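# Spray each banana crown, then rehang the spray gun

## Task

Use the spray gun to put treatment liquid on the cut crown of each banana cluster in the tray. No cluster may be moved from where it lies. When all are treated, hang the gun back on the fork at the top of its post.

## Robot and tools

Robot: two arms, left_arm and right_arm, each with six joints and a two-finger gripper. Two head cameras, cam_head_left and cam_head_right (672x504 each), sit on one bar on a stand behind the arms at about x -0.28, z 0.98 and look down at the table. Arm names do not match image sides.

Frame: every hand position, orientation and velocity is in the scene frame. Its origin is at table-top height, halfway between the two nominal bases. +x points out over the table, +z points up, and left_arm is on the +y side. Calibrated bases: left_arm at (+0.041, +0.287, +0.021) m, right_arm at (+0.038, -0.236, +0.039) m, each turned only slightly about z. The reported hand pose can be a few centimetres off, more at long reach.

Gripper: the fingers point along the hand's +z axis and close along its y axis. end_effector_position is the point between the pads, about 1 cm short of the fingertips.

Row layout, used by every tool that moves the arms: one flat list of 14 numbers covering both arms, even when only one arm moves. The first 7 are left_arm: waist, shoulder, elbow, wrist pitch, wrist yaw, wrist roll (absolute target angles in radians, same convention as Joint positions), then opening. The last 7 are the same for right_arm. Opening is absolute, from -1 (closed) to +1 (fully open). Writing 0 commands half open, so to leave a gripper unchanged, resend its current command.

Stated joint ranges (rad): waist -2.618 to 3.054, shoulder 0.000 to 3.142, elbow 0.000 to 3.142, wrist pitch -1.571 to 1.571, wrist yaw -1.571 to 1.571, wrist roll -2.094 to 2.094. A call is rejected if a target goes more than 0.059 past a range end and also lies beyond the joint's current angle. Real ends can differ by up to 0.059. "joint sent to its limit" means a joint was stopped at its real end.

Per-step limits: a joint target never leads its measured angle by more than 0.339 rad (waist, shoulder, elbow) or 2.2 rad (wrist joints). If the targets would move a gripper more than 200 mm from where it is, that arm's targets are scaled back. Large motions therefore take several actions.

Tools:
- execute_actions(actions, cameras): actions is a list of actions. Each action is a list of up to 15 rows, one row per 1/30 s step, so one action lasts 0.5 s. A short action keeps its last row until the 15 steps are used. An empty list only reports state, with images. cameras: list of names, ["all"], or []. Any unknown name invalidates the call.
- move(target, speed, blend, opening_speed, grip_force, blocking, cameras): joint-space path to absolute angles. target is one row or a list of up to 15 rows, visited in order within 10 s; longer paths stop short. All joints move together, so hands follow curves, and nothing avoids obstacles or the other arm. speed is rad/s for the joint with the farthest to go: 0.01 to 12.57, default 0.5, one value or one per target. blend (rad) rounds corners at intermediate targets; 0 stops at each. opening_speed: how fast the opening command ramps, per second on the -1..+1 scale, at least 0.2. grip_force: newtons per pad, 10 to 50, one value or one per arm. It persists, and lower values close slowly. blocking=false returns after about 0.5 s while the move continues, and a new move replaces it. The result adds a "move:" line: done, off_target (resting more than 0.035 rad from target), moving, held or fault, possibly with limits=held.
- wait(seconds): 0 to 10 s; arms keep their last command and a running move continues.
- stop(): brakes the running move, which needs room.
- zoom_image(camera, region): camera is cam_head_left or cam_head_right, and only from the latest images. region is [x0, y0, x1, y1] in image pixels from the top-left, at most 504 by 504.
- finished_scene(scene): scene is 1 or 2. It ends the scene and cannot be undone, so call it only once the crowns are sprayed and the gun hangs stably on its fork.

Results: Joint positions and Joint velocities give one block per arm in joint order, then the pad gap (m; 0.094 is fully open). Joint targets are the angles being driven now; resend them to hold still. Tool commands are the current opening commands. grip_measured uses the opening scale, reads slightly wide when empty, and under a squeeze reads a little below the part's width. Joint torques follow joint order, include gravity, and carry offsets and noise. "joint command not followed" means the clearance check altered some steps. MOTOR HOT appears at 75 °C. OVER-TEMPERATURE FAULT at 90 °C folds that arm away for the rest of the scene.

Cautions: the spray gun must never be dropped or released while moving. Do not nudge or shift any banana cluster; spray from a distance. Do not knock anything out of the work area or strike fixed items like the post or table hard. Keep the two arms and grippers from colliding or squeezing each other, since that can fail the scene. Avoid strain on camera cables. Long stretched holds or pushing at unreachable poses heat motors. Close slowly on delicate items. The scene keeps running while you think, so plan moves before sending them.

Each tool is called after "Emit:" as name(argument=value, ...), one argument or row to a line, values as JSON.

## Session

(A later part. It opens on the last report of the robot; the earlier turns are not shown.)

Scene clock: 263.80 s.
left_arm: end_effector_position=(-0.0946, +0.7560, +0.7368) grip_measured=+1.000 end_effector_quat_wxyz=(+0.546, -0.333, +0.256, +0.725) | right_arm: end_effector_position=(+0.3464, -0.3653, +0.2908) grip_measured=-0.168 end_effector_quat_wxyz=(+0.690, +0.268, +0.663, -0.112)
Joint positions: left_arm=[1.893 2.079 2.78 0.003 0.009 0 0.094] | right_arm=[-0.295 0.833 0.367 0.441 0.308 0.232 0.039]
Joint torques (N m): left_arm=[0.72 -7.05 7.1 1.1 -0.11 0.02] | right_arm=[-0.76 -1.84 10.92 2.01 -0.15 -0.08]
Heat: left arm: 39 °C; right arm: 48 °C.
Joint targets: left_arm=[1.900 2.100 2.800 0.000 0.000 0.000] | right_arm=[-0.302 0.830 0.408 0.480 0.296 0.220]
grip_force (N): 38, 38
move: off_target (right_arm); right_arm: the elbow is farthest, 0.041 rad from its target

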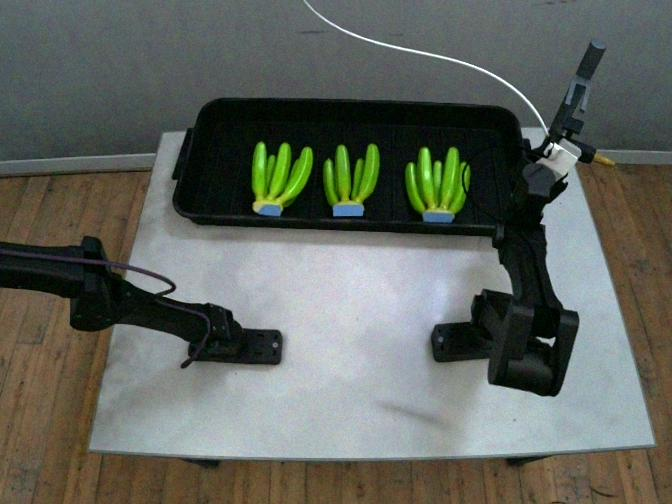

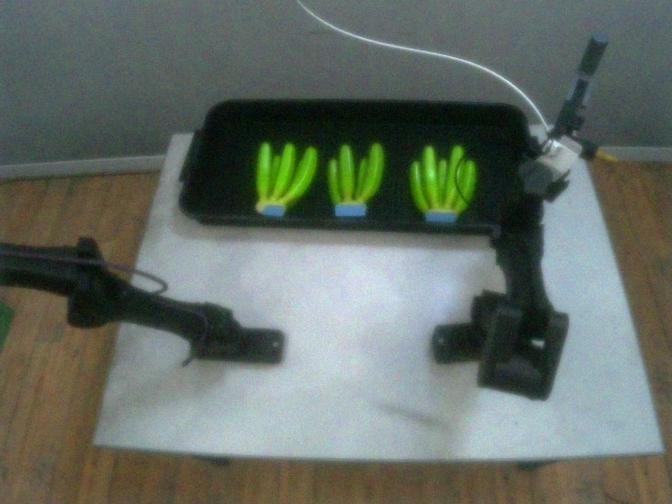

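Emit:
move(
  target=[
    [1.9,2.1,2.8,0,0,0,1,-0.22,0.65,0.36,0.4,0.36,0.22,-0.5],
    [1.9,2.1,2.8,0,0,0,1,0.5,0.75,0.36,0.45,0.5,0.6,-0.5],
    [1.9,2.1,2.8,0,0,0,1,1.22,0.98,0.33,0.68,-0.1,1.1,-0.5],
    [1.9,2.1,2.8,0,0,0,1,1.21,1.61,0.74,0.905,-0.57,1.15,-0.5],
  ],
  speed=[0.4,0.6,0.6,0.5],
  blend=[0.08,0.15,0.1,0],
)

Emit:
wait(
  seconds=4,
)

Emit:
move(
  target=[1.9,2.1,2.8,0,0,0,1,1.21,1.61,0.74,0.905,-0.64,1.15,-0.5],
  speed=0.3,
)

Emit:
wait(
  seconds=3,
  cameras=["all"],
)

Emit:
zoom_image(
  camera="cam_head_left",
  region=[230, 170, 330, 250],
)

Scene clock: 281.67 s.
left_arm: end_effector_position=(-0.0946, +0.7560, +0.7368) grip_measured=+1.000 end_effector_quat_wxyz=(+0.546, -0.333, +0.256, +0.725) | right_arm: end_effector_position=(+0.0785, +0.2233, +0.2572) grip_measured=-0.169 end_effector_quat_wxyz=(+0.042, -0.229, +0.683, +0.693)
Joint positions: left_arm=[1.893 2.079 2.78 0.003 0.009 0 0.094] | right_arm=[1.211 1.604 0.702 0.858 -0.565 1.163 0.039]
Joint torques (N m): left_arm=[0.72 -6.99 7.13 1.11 -0.13 0.03] | right_arm=[-0.23 -7.01 9.83 1.99 -0.09 -0.14]
Heat: left arm: 38 °C; right arm: 50 °C.
Joint targets: left_arm=[1.900 2.100 2.800 0.000 0.000 0.000] | right_arm=[1.210 1.610 0.740 0.905 -0.570 1.150]
grip_force (N): 38, 38
move: off_target (right_arm); right_arm: the wrist pitch is farthest, 0.047 rad from its target

Scene clock: 285.67 s.
left_arm: end_effector_position=(-0.0946, +0.7560, +0.7368) grip_measured=+1.000 end_effector_quat_wxyz=(+0.546, -0.333, +0.256, +0.725) | right_arm: end_effector_position=(+0.0784, +0.2233, +0.2572) grip_measured=-0.169 end_effector_quat_wxyz=(+0.042, -0.229, +0.683, +0.693)
Joint positions: left_arm=[1.893 2.079 2.78 0.003 0.009 0 0.094] | right_arm=[1.211 1.604 0.702 0.858 -0.565 1.163 0.039]
Joint torques (N m): left_arm=[0.62 -7.06 7.23 1.11 -0.11 0.02] | right_arm=[0.08 -6.9 9.65 2 -0.13 -0.14]
Heat: left arm: 38 °C; right arm: 50 °C.
Joint targets: left_arm=[1.900 2.100 2.800 0.000 0.000 0.000] | right_arm=[1.210 1.610 0.740 0.905 -0.570 1.150]
Tool commands: left_gripper/opening=+1.0 right_gripper/opening=-0.5
grip_force (N): 38, 38
wait: 4.00 s; at rest by 0.17 s

Scene clock: 286.67 s.
left_arm: end_effector_position=(-0.0946, +0.7560, +0.7368) grip_measured=+1.000 end_effector_quat_wxyz=(+0.546, -0.333, +0.256, +0.725) | right_arm: end_effector_position=(+0.0665, +0.2196, +0.2575) grip_measured=-0.169 end_effector_quat_wxyz=(+0.017, -0.252, +0.674, +0.694)
Joint positions: left_arm=[1.893 2.079 2.78 0.003 0.009 0 0.094] | right_arm=[1.211 1.604 0.702 0.858 -0.635 1.163 0.039]
Joint torques (N m): left_arm=[0.66 -7.01 7.19 1.11 -0.11 0.03] | right_arm=[-0.16 -7.08 9.62 1.99 -0.14 -0.13]
Heat: left arm: 38 °C; right arm: 50 °C.
Joint targets: left_arm=[1.900 2.100 2.800 0.000 0.000 0.000] | right_arm=[1.210 1.610 0.740 0.905 -0.640 1.150]
grip_force (N): 38, 38
move: off_target (right_arm); right_arm: the wrist pitch is farthest, 0.047 rad from its target

Scene clock: 289.67 s.
left_arm: end_effector_position=(-0.0946, +0.7560, +0.7368) grip_measured=+1.000 end_effector_quat_wxyz=(+0.546, -0.333, +0.256, +0.725) | right_arm: end_effector_position=(+0.0664, +0.2196, +0.2576) grip_measured=-0.169 end_effector_quat_wxyz=(+0.017, -0.252, +0.674, +0.694)
Joint positions: left_arm=[1.893 2.079 2.78 0.003 0.009 0 0.094] | right_arm=[1.211 1.604 0.702 0.858 -0.635 1.163 0.039]
Joint torques (N m): left_arm=[0.7 -7.02 7.17 1.11 -0.12 0.03] | right_arm=[-0.05 -6.89 9.58 2.01 -0.14 -0.15]
Heat: left arm: 38 °C; right arm: 50 °C.
Joint targets: left_arm=[1.900 2.100 2.800 0.000 0.000 0.000] | right_arm=[1.210 1.610 0.740 0.905 -0.640 1.150]
Tool commands: left_gripper/opening=+1.0 right_gripper/opening=-0.5
grip_force (N): 38, 38
wait: 3.00 s; at rest by 0.17 s

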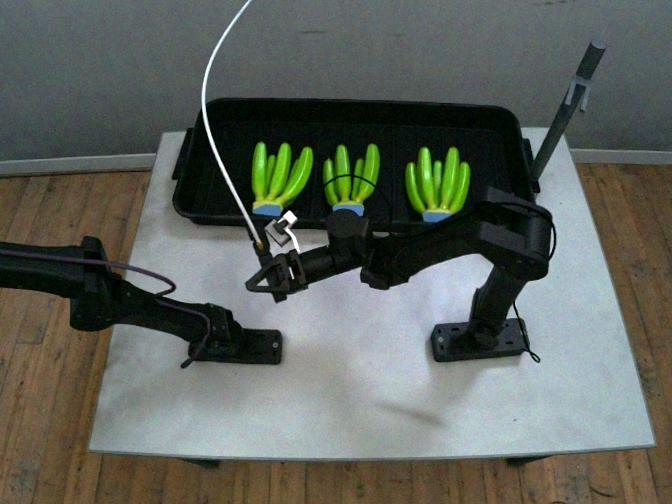

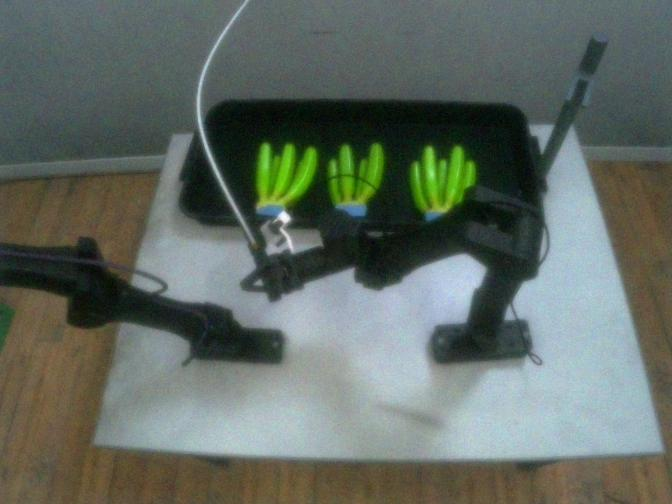

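Scaled by 5.040 from the camera's 672x504 image, which has a finer 960x720 frame.

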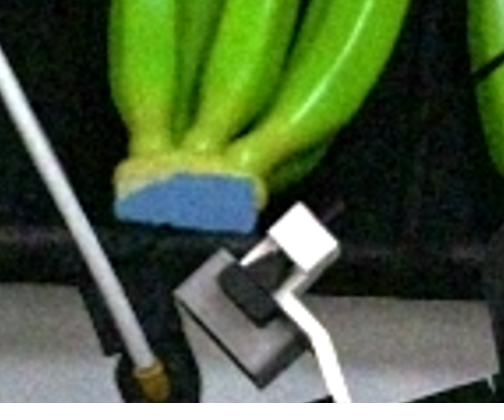

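Emit:
move(
  target=[1.9,2.1,2.8,0,0,0,1,1.21,1.61,0.74,0.905,-0.64,1.06,-0.5],
  speed=0.3,
)

Emit:
wait(
  seconds=3,
  cameras=["cam_head_left"],
)

Emit:
zoom_image(
  camera="cam_head_left",
  region=[230, 170, 330, 250],
)

Emit:
zoom_image(
  camera="cam_head_left",
  region=[320, 180, 470, 240],
)

Scene clock: 301.23 s.
left_arm: end_effector_position=(-0.0946, +0.7560, +0.7368) grip_measured=+1.000 end_effector_quat_wxyz=(+0.546, -0.333, +0.256, +0.725) | right_arm: end_effector_position=(+0.0664, +0.2196, +0.2576) grip_measured=-0.169 end_effector_quat_wxyz=(+0.041, -0.275, +0.665, +0.693)
Joint positions: left_arm=[1.893 2.079 2.78 0.003 0.009 0 0.094] | right_arm=[1.211 1.604 0.702 0.858 -0.635 1.093 0.039]
Joint torques (N m): left_arm=[0.76 -7.04 7.15 1.11 -0.12 0.03] | right_arm=[-0.08 -6.91 9.65 2.01 -0.11 -0.31]
Heat: left arm: 38 °C; right arm: 49 °C.
Joint targets: left_arm=[1.900 2.100 2.800 0.000 0.000 0.000] | right_arm=[1.210 1.610 0.740 0.905 -0.640 1.060]
grip_force (N): 38, 38
move: off_target (right_arm); right_arm: the wrist pitch is farthest, 0.047 rad from its target

Scene clock: 304.23 s.
left_arm: end_effector_position=(-0.0946, +0.7560, +0.7368) grip_measured=+1.000 end_effector_quat_wxyz=(+0.546, -0.333, +0.256, +0.725) | right_arm: end_effector_position=(+0.0664, +0.2196, +0.2576) grip_measured=-0.169 end_effector_quat_wxyz=(+0.041, -0.276, +0.664, +0.693)
Joint positions: left_arm=[1.893 2.079 2.78 0.003 0.009 0 0.094] | right_arm=[1.211 1.604 0.702 0.858 -0.635 1.092 0.039]
Joint torques (N m): left_arm=[0.79 -7.05 7.15 1.11 -0.11 0.03] | right_arm=[-0.17 -7.06 9.73 1.95 -0.11 -0.32]
Heat: left arm: 38 °C; right arm: 49 °C.
Joint targets: left_arm=[1.900 2.100 2.800 0.000 0.000 0.000] | right_arm=[1.210 1.610 0.740 0.905 -0.640 1.060]
Tool commands: left_gripper/opening=+1.0 right_gripper/opening=-0.5
grip_force (N): 38, 38
wait: 3.00 s; at rest by 0.17 s
Images, in order (width x height): cam_head_left 672x504.

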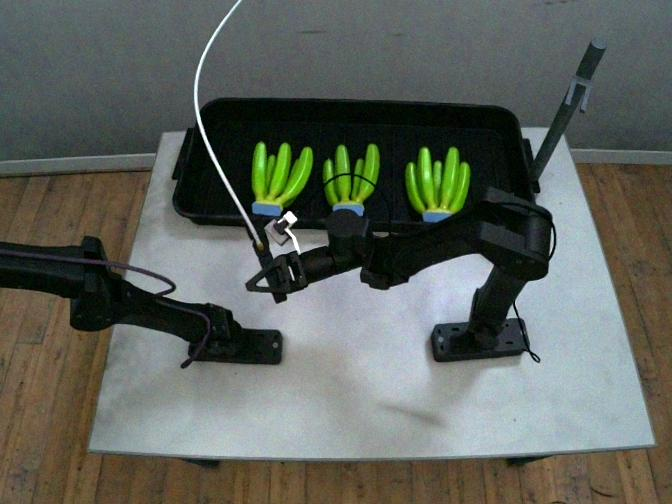

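Scaled by 5.040 from the camera's 672x504 image, which has a finer 960x720 frame.

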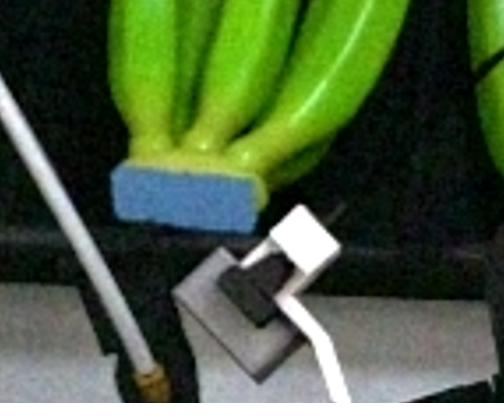

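Scaled by 3.360 from the camera's 672x504 image, which has a finer 960x720 frame.

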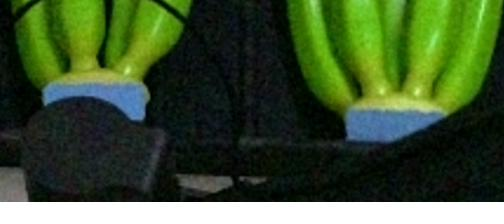

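Emit:
move(
  target=[
    [1.9,2.1,2.8,0,0,0,1,1.22,0.98,0.33,0.68,-0.1,1.1,-0.5],
    [1.9,2.1,2.8,0,0,0,1,0.5,0.75,0.36,0.45,0.5,0.6,-0.5],
    [1.9,2.1,2.8,0,0,0,1,-0.22,0.65,0.40,0.42,0.36,0.2,-0.5],
    [1.9,2.1,2.8,0,0,0,1,-0.318,0.847,0.465,0.50,0.28,0.2,-0.5],
  ],
  speed=[0.5,0.6,0.6,0.3],
  blend=[0.1,0.15,0.05,0],
  cameras=["all"],
)

Emit:
zoom_image(
  camera="cam_head_left",
  region=[510, 60, 630, 180],
)

Scene clock: 319.57 s.
left_arm: end_effector_position=(-0.0946, +0.7560, +0.7368) grip_measured=+1.000 end_effector_quat_wxyz=(+0.546, -0.333, +0.256, +0.725) | right_arm: end_effector_position=(+0.3510, -0.3691, +0.3172) grip_measured=-0.169 end_effector_quat_wxyz=(+0.708, +0.260, +0.646, -0.116)
Joint positions: left_arm=[1.893 2.079 2.78 0.003 0.009 0 0.094] | right_arm=[-0.311 0.85 0.424 0.458 0.291 0.211 0.039]
Joint torques (N m): left_arm=[0.73 -7.02 7.15 1.1 -0.11 0.04] | right_arm=[-0.81 -1.92 10.92 1.97 -0.15 -0.1]
Heat: left arm: 38 °C; right arm: 49 °C.
Joint targets: left_arm=[1.900 2.100 2.800 0.000 0.000 0.000] | right_arm=[-0.318 0.847 0.465 0.500 0.280 0.200]
grip_force (N): 38, 38
move: off_target (right_arm); right_arm: the wrist pitch is farthest, 0.042 rad from its target

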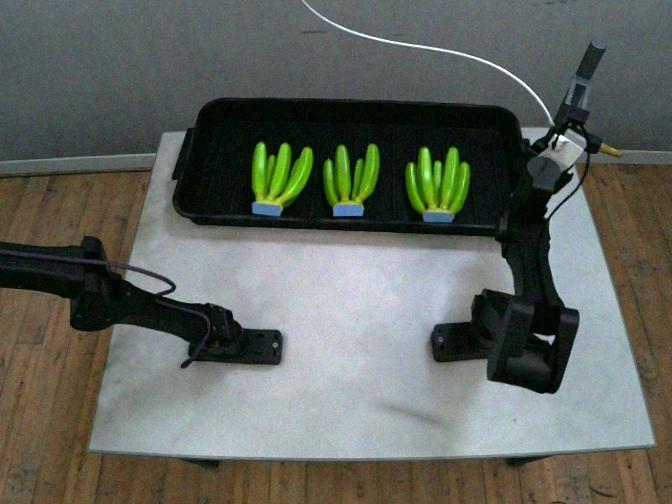

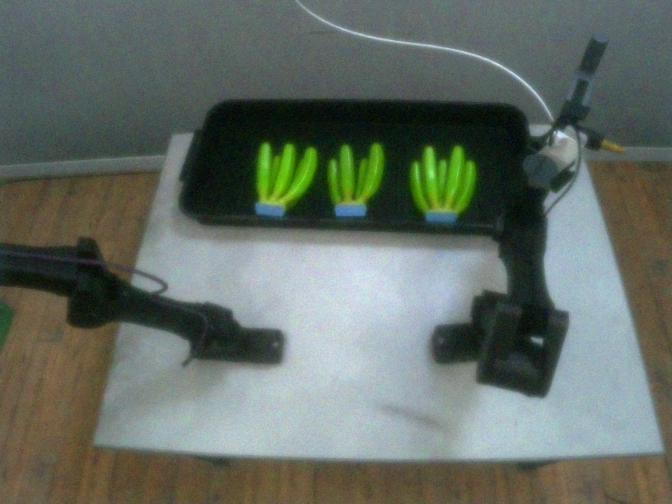

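Scaled by 4.200 from the camera's 672x504 image, which has a finer 960x720 frame.

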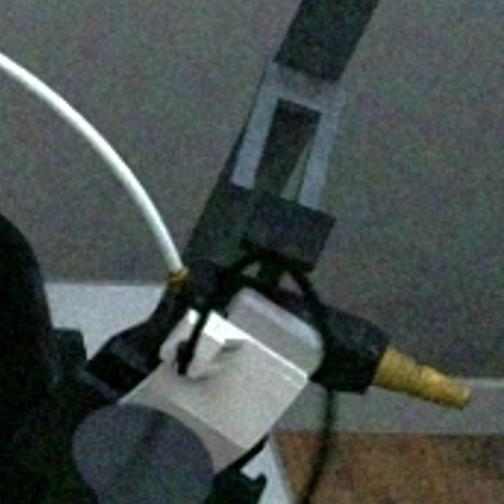

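Emit:
move(
  target=[
    [1.9,2.1,2.8,0,0,0,1,-0.22,0.65,0.40,0.42,0.36,0.2,-0.5],
    [1.9,2.1,2.8,0,0,0,1,-0.1,0.55,0.40,0.3,0.6,-0.5,-0.5],
    [1.9,2.1,2.8,0,0,0,1,-0.22,0.65,0.40,0.42,0.36,0.2,-0.5],
    [1.9,2.1,2.8,0,0,0,1,-0.318,0.847,0.465,0.50,0.28,0.2,-0.5],
  ],
  speed=[0.3,0.8,0.8,0.3],
  blend=[0.05,0.05,0.05,0],
  cameras=["cam_head_left"],
)

Emit:
zoom_image(
  camera="cam_head_left",
  region=[510, 60, 630, 180],
)

Scene clock: 337.63 s.
left_arm: end_effector_position=(-0.0946, +0.7560, +0.7368) grip_measured=+1.000 end_effector_quat_wxyz=(+0.546, -0.333, +0.256, +0.725) | right_arm: end_effector_position=(+0.3509, -0.3694, +0.3186) grip_measured=-0.169 end_effector_quat_wxyz=(+0.709, +0.255, +0.646, -0.123)
Joint positions: left_arm=[1.893 2.079 2.78 0.003 0.009 0 0.094] | right_arm=[-0.311 0.851 0.425 0.462 0.294 0.193 0.039]
Joint torques (N m): left_arm=[0.79 -7.06 7.06 1.09 -0.11 0.02] | right_arm=[-0.64 -1.74 10.92 2 -0.18 0.04]
Motor temperatures (°C): left_arm=[27 33 30 37 26 26 26] | right_arm=[27 27 46 51 29 24 31]
Heat: left arm: 37 °C; right arm: 51 °C.
Joint targets: left_arm=[1.900 2.100 2.800 0.000 0.000 0.000] | right_arm=[-0.318 0.847 0.465 0.500 0.280 0.200]
grip_force (N): 38, 38
move: off_target (right_arm); right_arm: the elbow is farthest, 0.040 rad from its target
Images, in order (width x height): cam_head_left 672x504.

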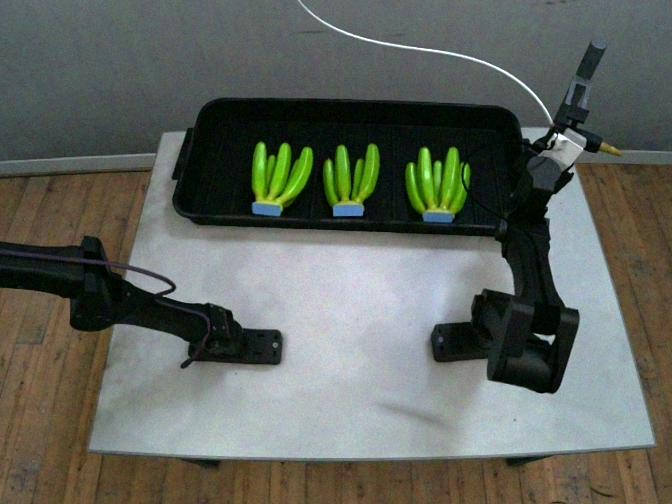

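Scaled by 4.200 from the camera's 672x504 image, which has a finer 960x720 frame.

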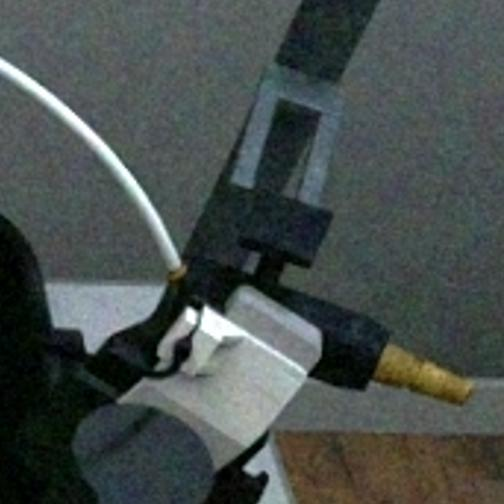

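Emit:
move(
  target=[1.9,2.1,2.8,0,0,0,1,-0.376,1.168,0.555,0.69,0.222,0.215,-0.5],
  speed=0.12,
  cameras=["cam_head_left"],
)

Emit:
zoom_image(
  camera="cam_head_left",
  region=[510, 60, 630, 180],
)

Scene clock: 350.50 s.
left_arm: end_effector_position=(-0.0946, +0.7560, +0.7368) grip_measured=+1.000 end_effector_quat_wxyz=(+0.546, -0.333, +0.256, +0.725) | right_arm: end_effector_position=(+0.3852, -0.3845, +0.3187) grip_measured=-0.169 end_effector_quat_wxyz=(+0.731, +0.258, +0.621, -0.116)
Joint positions: left_arm=[1.893 2.079 2.78 0.003 0.009 0 0.094] | right_arm=[-0.338 1.099 0.456 0.744 0.27 0.21 0.039]
Joint torques (N m): left_arm=[0.73 -7.04 7.13 1.11 -0.15 0.03] | right_arm=[-3.34 3.12 15.53 1.14 -0.54 0.07]
Heat: left arm: 37 °C; right arm: 51 °C.
Joint targets: left_arm=[1.900 2.100 2.800 0.000 0.000 0.000] | right_arm=[-0.376 1.168 0.555 0.690 0.222 0.215]
grip_force (N): 38, 38
move: off_target (right_arm); right_arm: the elbow is farthest, 0.099 rad from its target
Images, in order (width x height): cam_head_left 672x504.

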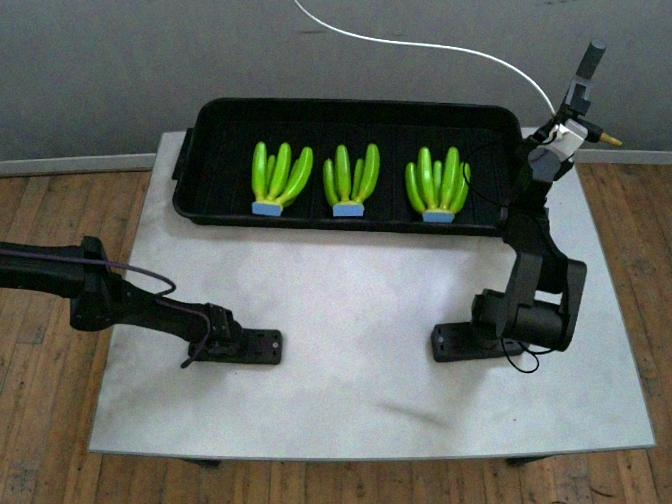

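Scaled by 4.200 from the camera's 672x504 image, which has a finer 960x720 frame.

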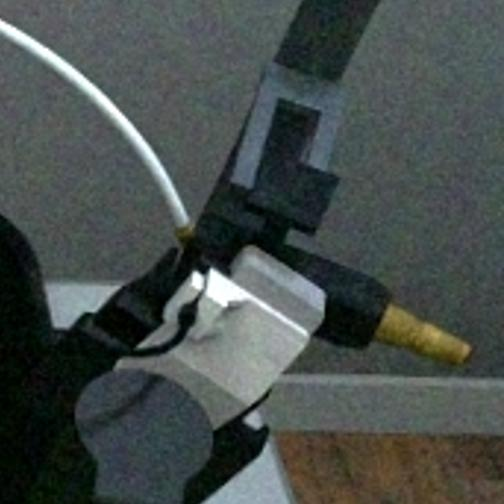

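Emit:
move(
  target=[1.9,2.1,2.8,0,0,0,1,-0.308,0.842,0.435,0.49,0.296,0.215,-0.5],
  speed=0.2,
  cameras=["cam_head_left"],
)

Emit:
zoom_image(
  camera="cam_head_left",
  region=[530, 80, 610, 160],
)

Scene clock: 362.30 s.
left_arm: end_effector_position=(-0.0946, +0.7560, +0.7368) grip_measured=+1.000 end_effector_quat_wxyz=(+0.546, -0.333, +0.256, +0.725) | right_arm: end_effector_position=(+0.3527, -0.3718, +0.3289) grip_measured=-0.169 end_effector_quat_wxyz=(+0.717, +0.261, +0.636, -0.118)
Joint positions: left_arm=[1.893 2.079 2.78 0.003 0.009 0 0.094] | right_arm=[-0.317 0.862 0.449 0.47 0.292 0.21 0.039]
Joint torques (N m): left_arm=[0.66 -7.05 7.16 1.14 -0.12 0.04] | right_arm=[0.65 -3.45 6.5 1.82 -0.03 0.03]
Heat: left arm: 37 °C; right arm: 49 °C.
Joint targets: left_arm=[1.900 2.100 2.800 0.000 0.000 0.000] | right_arm=[-0.308 0.842 0.435 0.490 0.296 0.215]
grip_force (N): 38, 38
move: done
Images, in order (width x height): cam_head_left 672x504.

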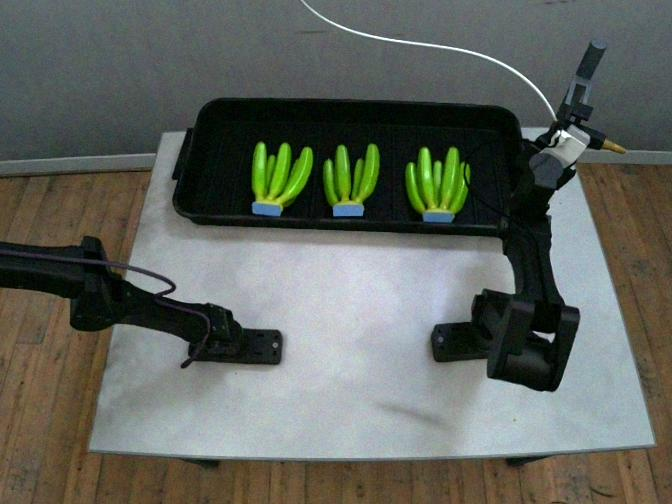

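Scaled by 6.300 from the camera's 672x504 image, which has a finer 960x720 frame.

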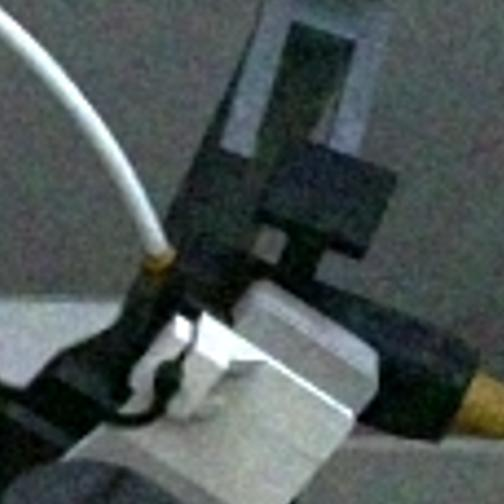

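Emit:
move(
  target=[
    [1.9,2.1,2.8,0,0,0,1,-0.25,0.72,0.34,0.4,0.34,0.21,-0.5],
    [1.9,2.1,2.8,0,0,0,1,-0.298,0.842,0.44,0.49,0.302,0.21,-0.5],
  ],
  speed=0.2,
  blend=[0.02,0],
  cameras=["cam_head_left"],
)

Emit:
zoom_image(
  camera="cam_head_left",
  region=[530, 80, 610, 160],
)

Scene clock: 386.83 s.
left_arm: end_effector_position=(-0.0946, +0.7560, +0.7368) grip_measured=+1.000 end_effector_quat_wxyz=(+0.546, -0.333, +0.256, +0.725) | right_arm: end_effector_position=(+0.3497, -0.3658, +0.3074) grip_measured=-0.169 end_effector_quat_wxyz=(+0.701, +0.261, +0.653, -0.118)
Joint positions: left_arm=[1.893 2.079 2.78 0.003 0.009 0 0.094] | right_arm=[-0.29 0.844 0.402 0.452 0.315 0.21 0.039]
Joint torques (N m): left_arm=[0.7 -7.04 7.15 1.09 -0.12 0.01] | right_arm=[-0.66 -1.68 10.66 1.99 -0.14 0.04]
Heat: left arm: 37 °C; right arm: 52 °C.
Joint targets: left_arm=[1.900 2.100 2.800 0.000 0.000 0.000] | right_arm=[-0.298 0.842 0.440 0.490 0.302 0.210]
grip_force (N): 38, 38
move: off_target (right_arm); right_arm: the elbow is farthest, 0.038 rad from its target
Images, in order (width x height): cam_head_left 672x504.

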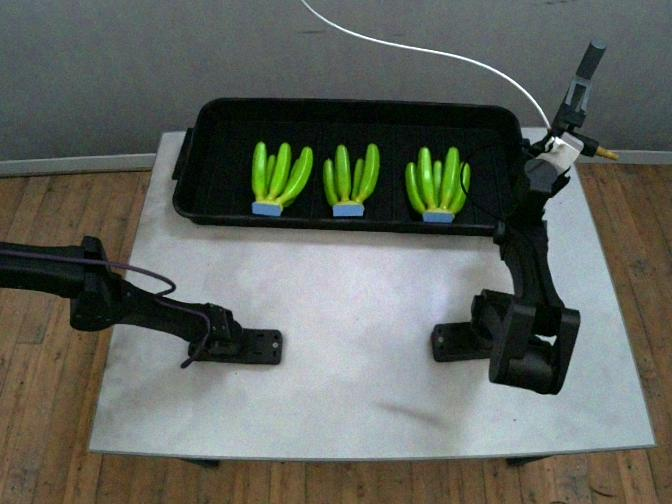

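Scaled by 6.300 from the camera's 672x504 image, which has a finer 960x720 frame.

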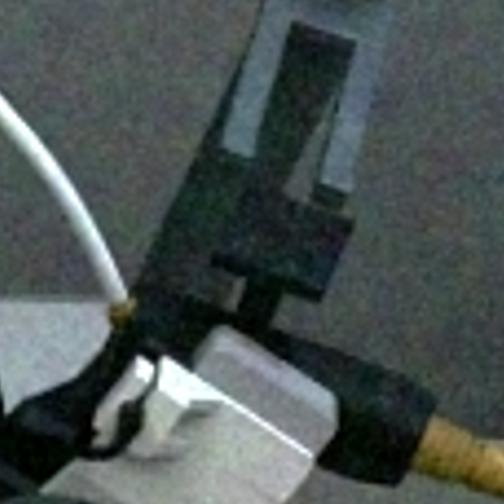

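Emit:
move(
  target=[1.9,2.1,2.8,0,0,0,1,-0.372,1.15,0.537,0.69,0.221,0.21,-0.5],
  speed=0.12,
  cameras=["cam_head_left"],
)

Emit:
zoom_image(
  camera="cam_head_left",
  region=[530, 80, 610, 160],
)

Scene clock: 400.23 s.
left_arm: end_effector_position=(-0.0946, +0.7560, +0.7368) grip_measured=+1.000 end_effector_quat_wxyz=(+0.546, -0.333, +0.256, +0.725) | right_arm: end_effector_position=(+0.3968, -0.3906, +0.3048) grip_measured=-0.169 end_effector_quat_wxyz=(+0.705, +0.256, +0.651, -0.114)
Joint positions: left_arm=[1.893 2.079 2.78 0.003 0.009 0 0.094] | right_arm=[-0.363 1.145 0.502 0.664 0.231 0.21 0.039]
Joint torques (N m): left_arm=[0.72 -7.02 7.13 1.11 -0.12 0.02] | right_arm=[-0.69 -3.48 10.13 1.87 -0.09 0.02]
Heat: left arm: 37 °C; right arm: 52 °C.
Joint targets: left_arm=[1.900 2.100 2.800 0.000 0.000 0.000] | right_arm=[-0.372 1.150 0.537 0.690 0.221 0.210]
grip_force (N): 38, 38
move: done
Images, in order (width x height): cam_head_left 672x504.

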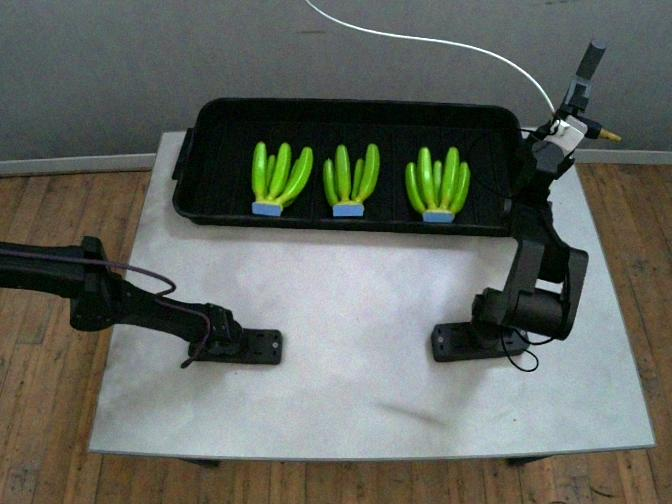

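Scaled by 6.300 from the camera's 672x504 image, which has a finer 960x720 frame.

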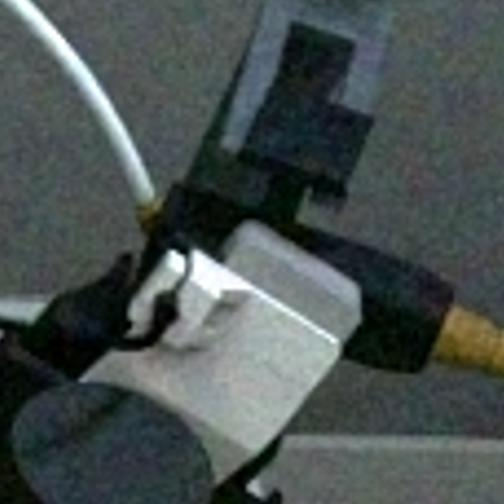

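Emit:
move(
  target=[1.9,2.1,2.8,0,0,0,1,-0.41,1.375,0.66,0.815,0.184,0.21,-0.5],
  speed=0.1,
  cameras=["cam_head_left"],
)

Emit:
zoom_image(
  camera="cam_head_left",
  region=[530, 80, 610, 160],
)

Scene clock: 407.07 s.
left_arm: end_effector_position=(-0.0946, +0.7560, +0.7368) grip_measured=+1.000 end_effector_quat_wxyz=(+0.546, -0.333, +0.256, +0.725) | right_arm: end_effector_position=(+0.4367, -0.4120, +0.3028) grip_measured=-0.169 end_effector_quat_wxyz=(+0.710, +0.254, +0.648, -0.113)
Joint positions: left_arm=[1.893 2.079 2.78 0.003 0.009 0 0.094] | right_arm=[-0.399 1.368 0.623 0.779 0.189 0.21 0.039]
Joint torques (N m): left_arm=[0.7 -7.08 7.13 1.13 -0.11 0.03] | right_arm=[-0.88 -5.19 10.1 1.97 -0.02 0.02]
Heat: left arm: 36 °C; right arm: 52 °C.
Joint targets: left_arm=[1.900 2.100 2.800 0.000 0.000 0.000] | right_arm=[-0.410 1.375 0.660 0.815 0.184 0.210]
grip_force (N): 38, 38
move: off_target (right_arm); right_arm: the elbow is farthest, 0.037 rad from its target
Images, in order (width x height): cam_head_left 672x504.

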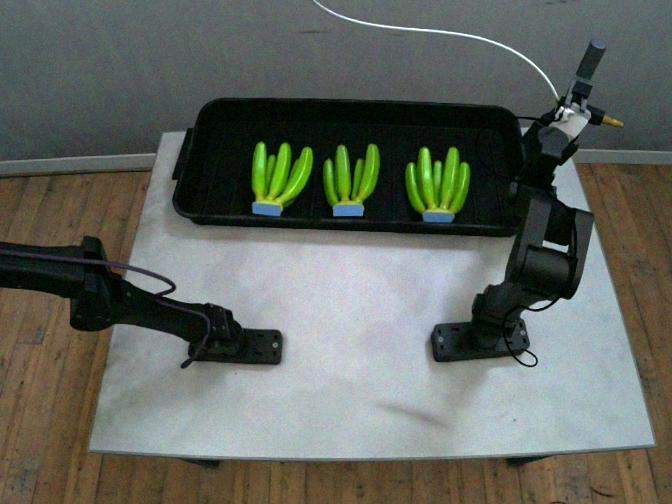

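Scaled by 6.300 from the camera's 672x504 image, which has a finer 960x720 frame.

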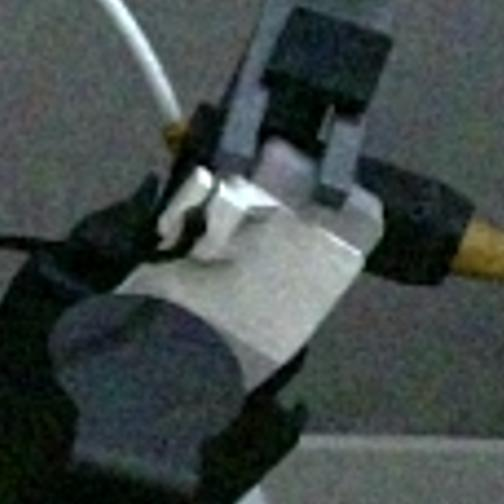

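Emit:
move(
  target=[1.9,2.1,2.8,0,0,0,1,-0.41,1.375,0.645,0.815,0.184,0.21,0.5],
  speed=0.1,
  opening_speed=0.6,
  cameras=["cam_head_left"],
)

Emit:
zoom_image(
  camera="cam_head_left",
  region=[510, 60, 630, 180],
)

Scene clock: 415.13 s.
left_arm: end_effector_position=(-0.0946, +0.7560, +0.7368) grip_measured=+1.000 end_effector_quat_wxyz=(+0.546, -0.333, +0.256, +0.725) | right_arm: end_effector_position=(+0.4361, -0.4133, +0.3044) grip_measured=+0.498 end_effector_quat_wxyz=(+0.712, +0.254, +0.645, -0.114)
Joint positions: left_arm=[1.893 2.079 2.78 0.003 0.009 0 0.094] | right_arm=[-0.402 1.368 0.623 0.785 0.189 0.21 0.07]
Joint torques (N m): left_arm=[0.72 -7.09 7.16 1.09 -0.12 0.02] | right_arm=[-0.72 -5.07 8.66 1.93 -0.1 0]
Heat: left arm: 36 °C; right arm: 53 °C.
Joint targets: left_arm=[1.900 2.100 2.800 0.000 0.000 0.000] | right_arm=[-0.410 1.375 0.645 0.815 0.184 0.210]
grip_force (N): 38, 38
move: done
Images, in order (width x height): cam_head_left 672x504.

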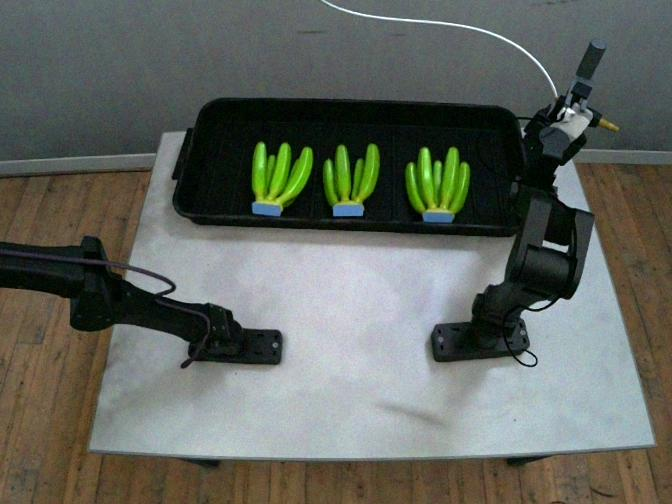

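Scaled by 4.200 from the camera's 672x504 image, which has a finer 960x720 frame.

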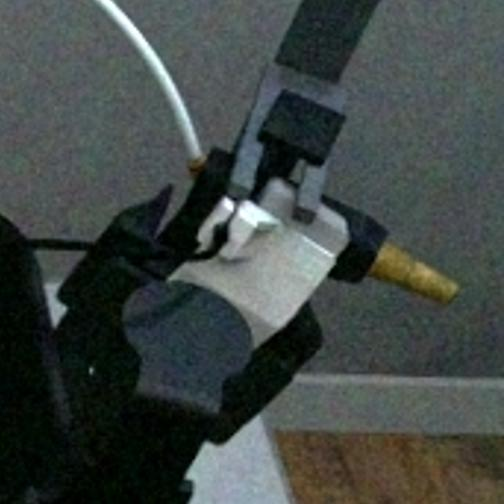

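Emit:
move(
  target=[
    [1.9,2.1,2.8,0,0,0,1,-0.408,1.368,0.61,0.80,0.188,0.22,1],
    [1.9,2.1,2.8,0,0,0,1,-0.37,1.19,0.5,0.70,0.228,0.22,1],
    [1.9,2.1,2.8,0,0,0,1,-0.302,0.85,0.36,0.5,0.296,0.22,1],
    [1.9,2.1,2.8,0,0,0,1,-0.1,0.65,0.36,0.35,0.3,0.2,1],
  ],
  speed=[0.1,0.2,0.3,0.4],
  blend=[0,0.03,0.04,0],
  cameras=["all"],
)

Emit:
zoom_image(
  camera="cam_head_left",
  region=[510, 20, 670, 190],
)

Scene clock: 425.17 s.
left_arm: end_effector_position=(-0.0946, +0.7560, +0.7368) grip_measured=+1.000 end_effector_quat_wxyz=(+0.546, -0.333, +0.256, +0.725) | right_arm: end_effector_position=(+0.3399, -0.3018, +0.3328) grip_measured=+0.998 end_effector_quat_wxyz=(+0.737, +0.193, +0.647, -0.040)
Joint positions: left_arm=[1.893 2.079 2.78 0.003 0.009 0 0.094] | right_arm=[-0.107 0.657 0.381 0.37 0.294 0.209 0.094]
Joint torques (N m): left_arm=[0.79 -6.99 7.13 1.1 -0.13 0.02] | right_arm=[0.62 -0.96 6.06 1.43 -0.01 -0.02]
Heat: left arm: 36 °C; right arm: 53 °C.
Joint targets: left_arm=[1.900 2.100 2.800 0.000 0.000 0.000] | right_arm=[-0.100 0.650 0.360 0.350 0.300 0.200]
grip_force (N): 38, 38
move: done

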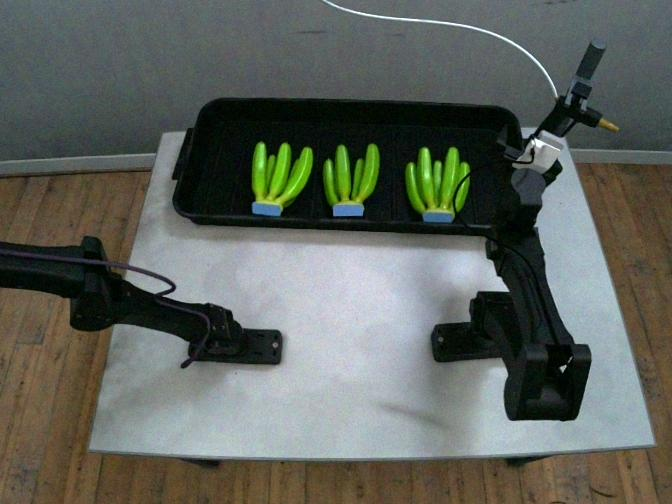

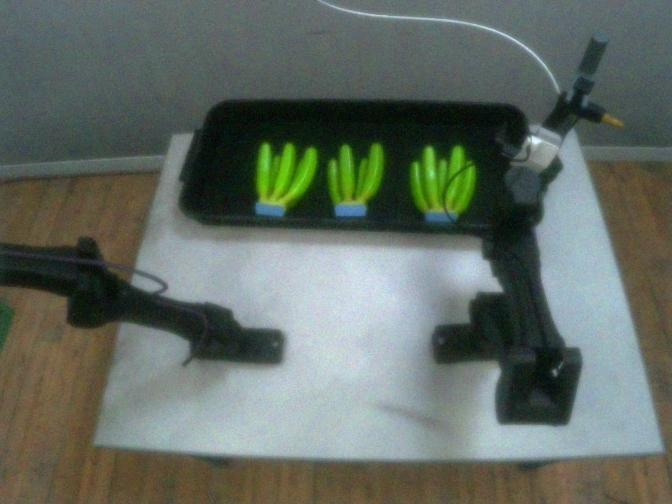

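Scaled by 2.965 from the camera's 672x504 image, which has a finer 960x720 frame.

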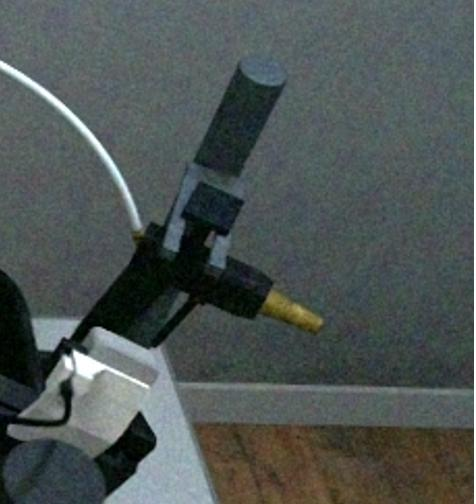

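Emit:
finished_scene(
  scene=2,
)

The scene is finished: the task was done.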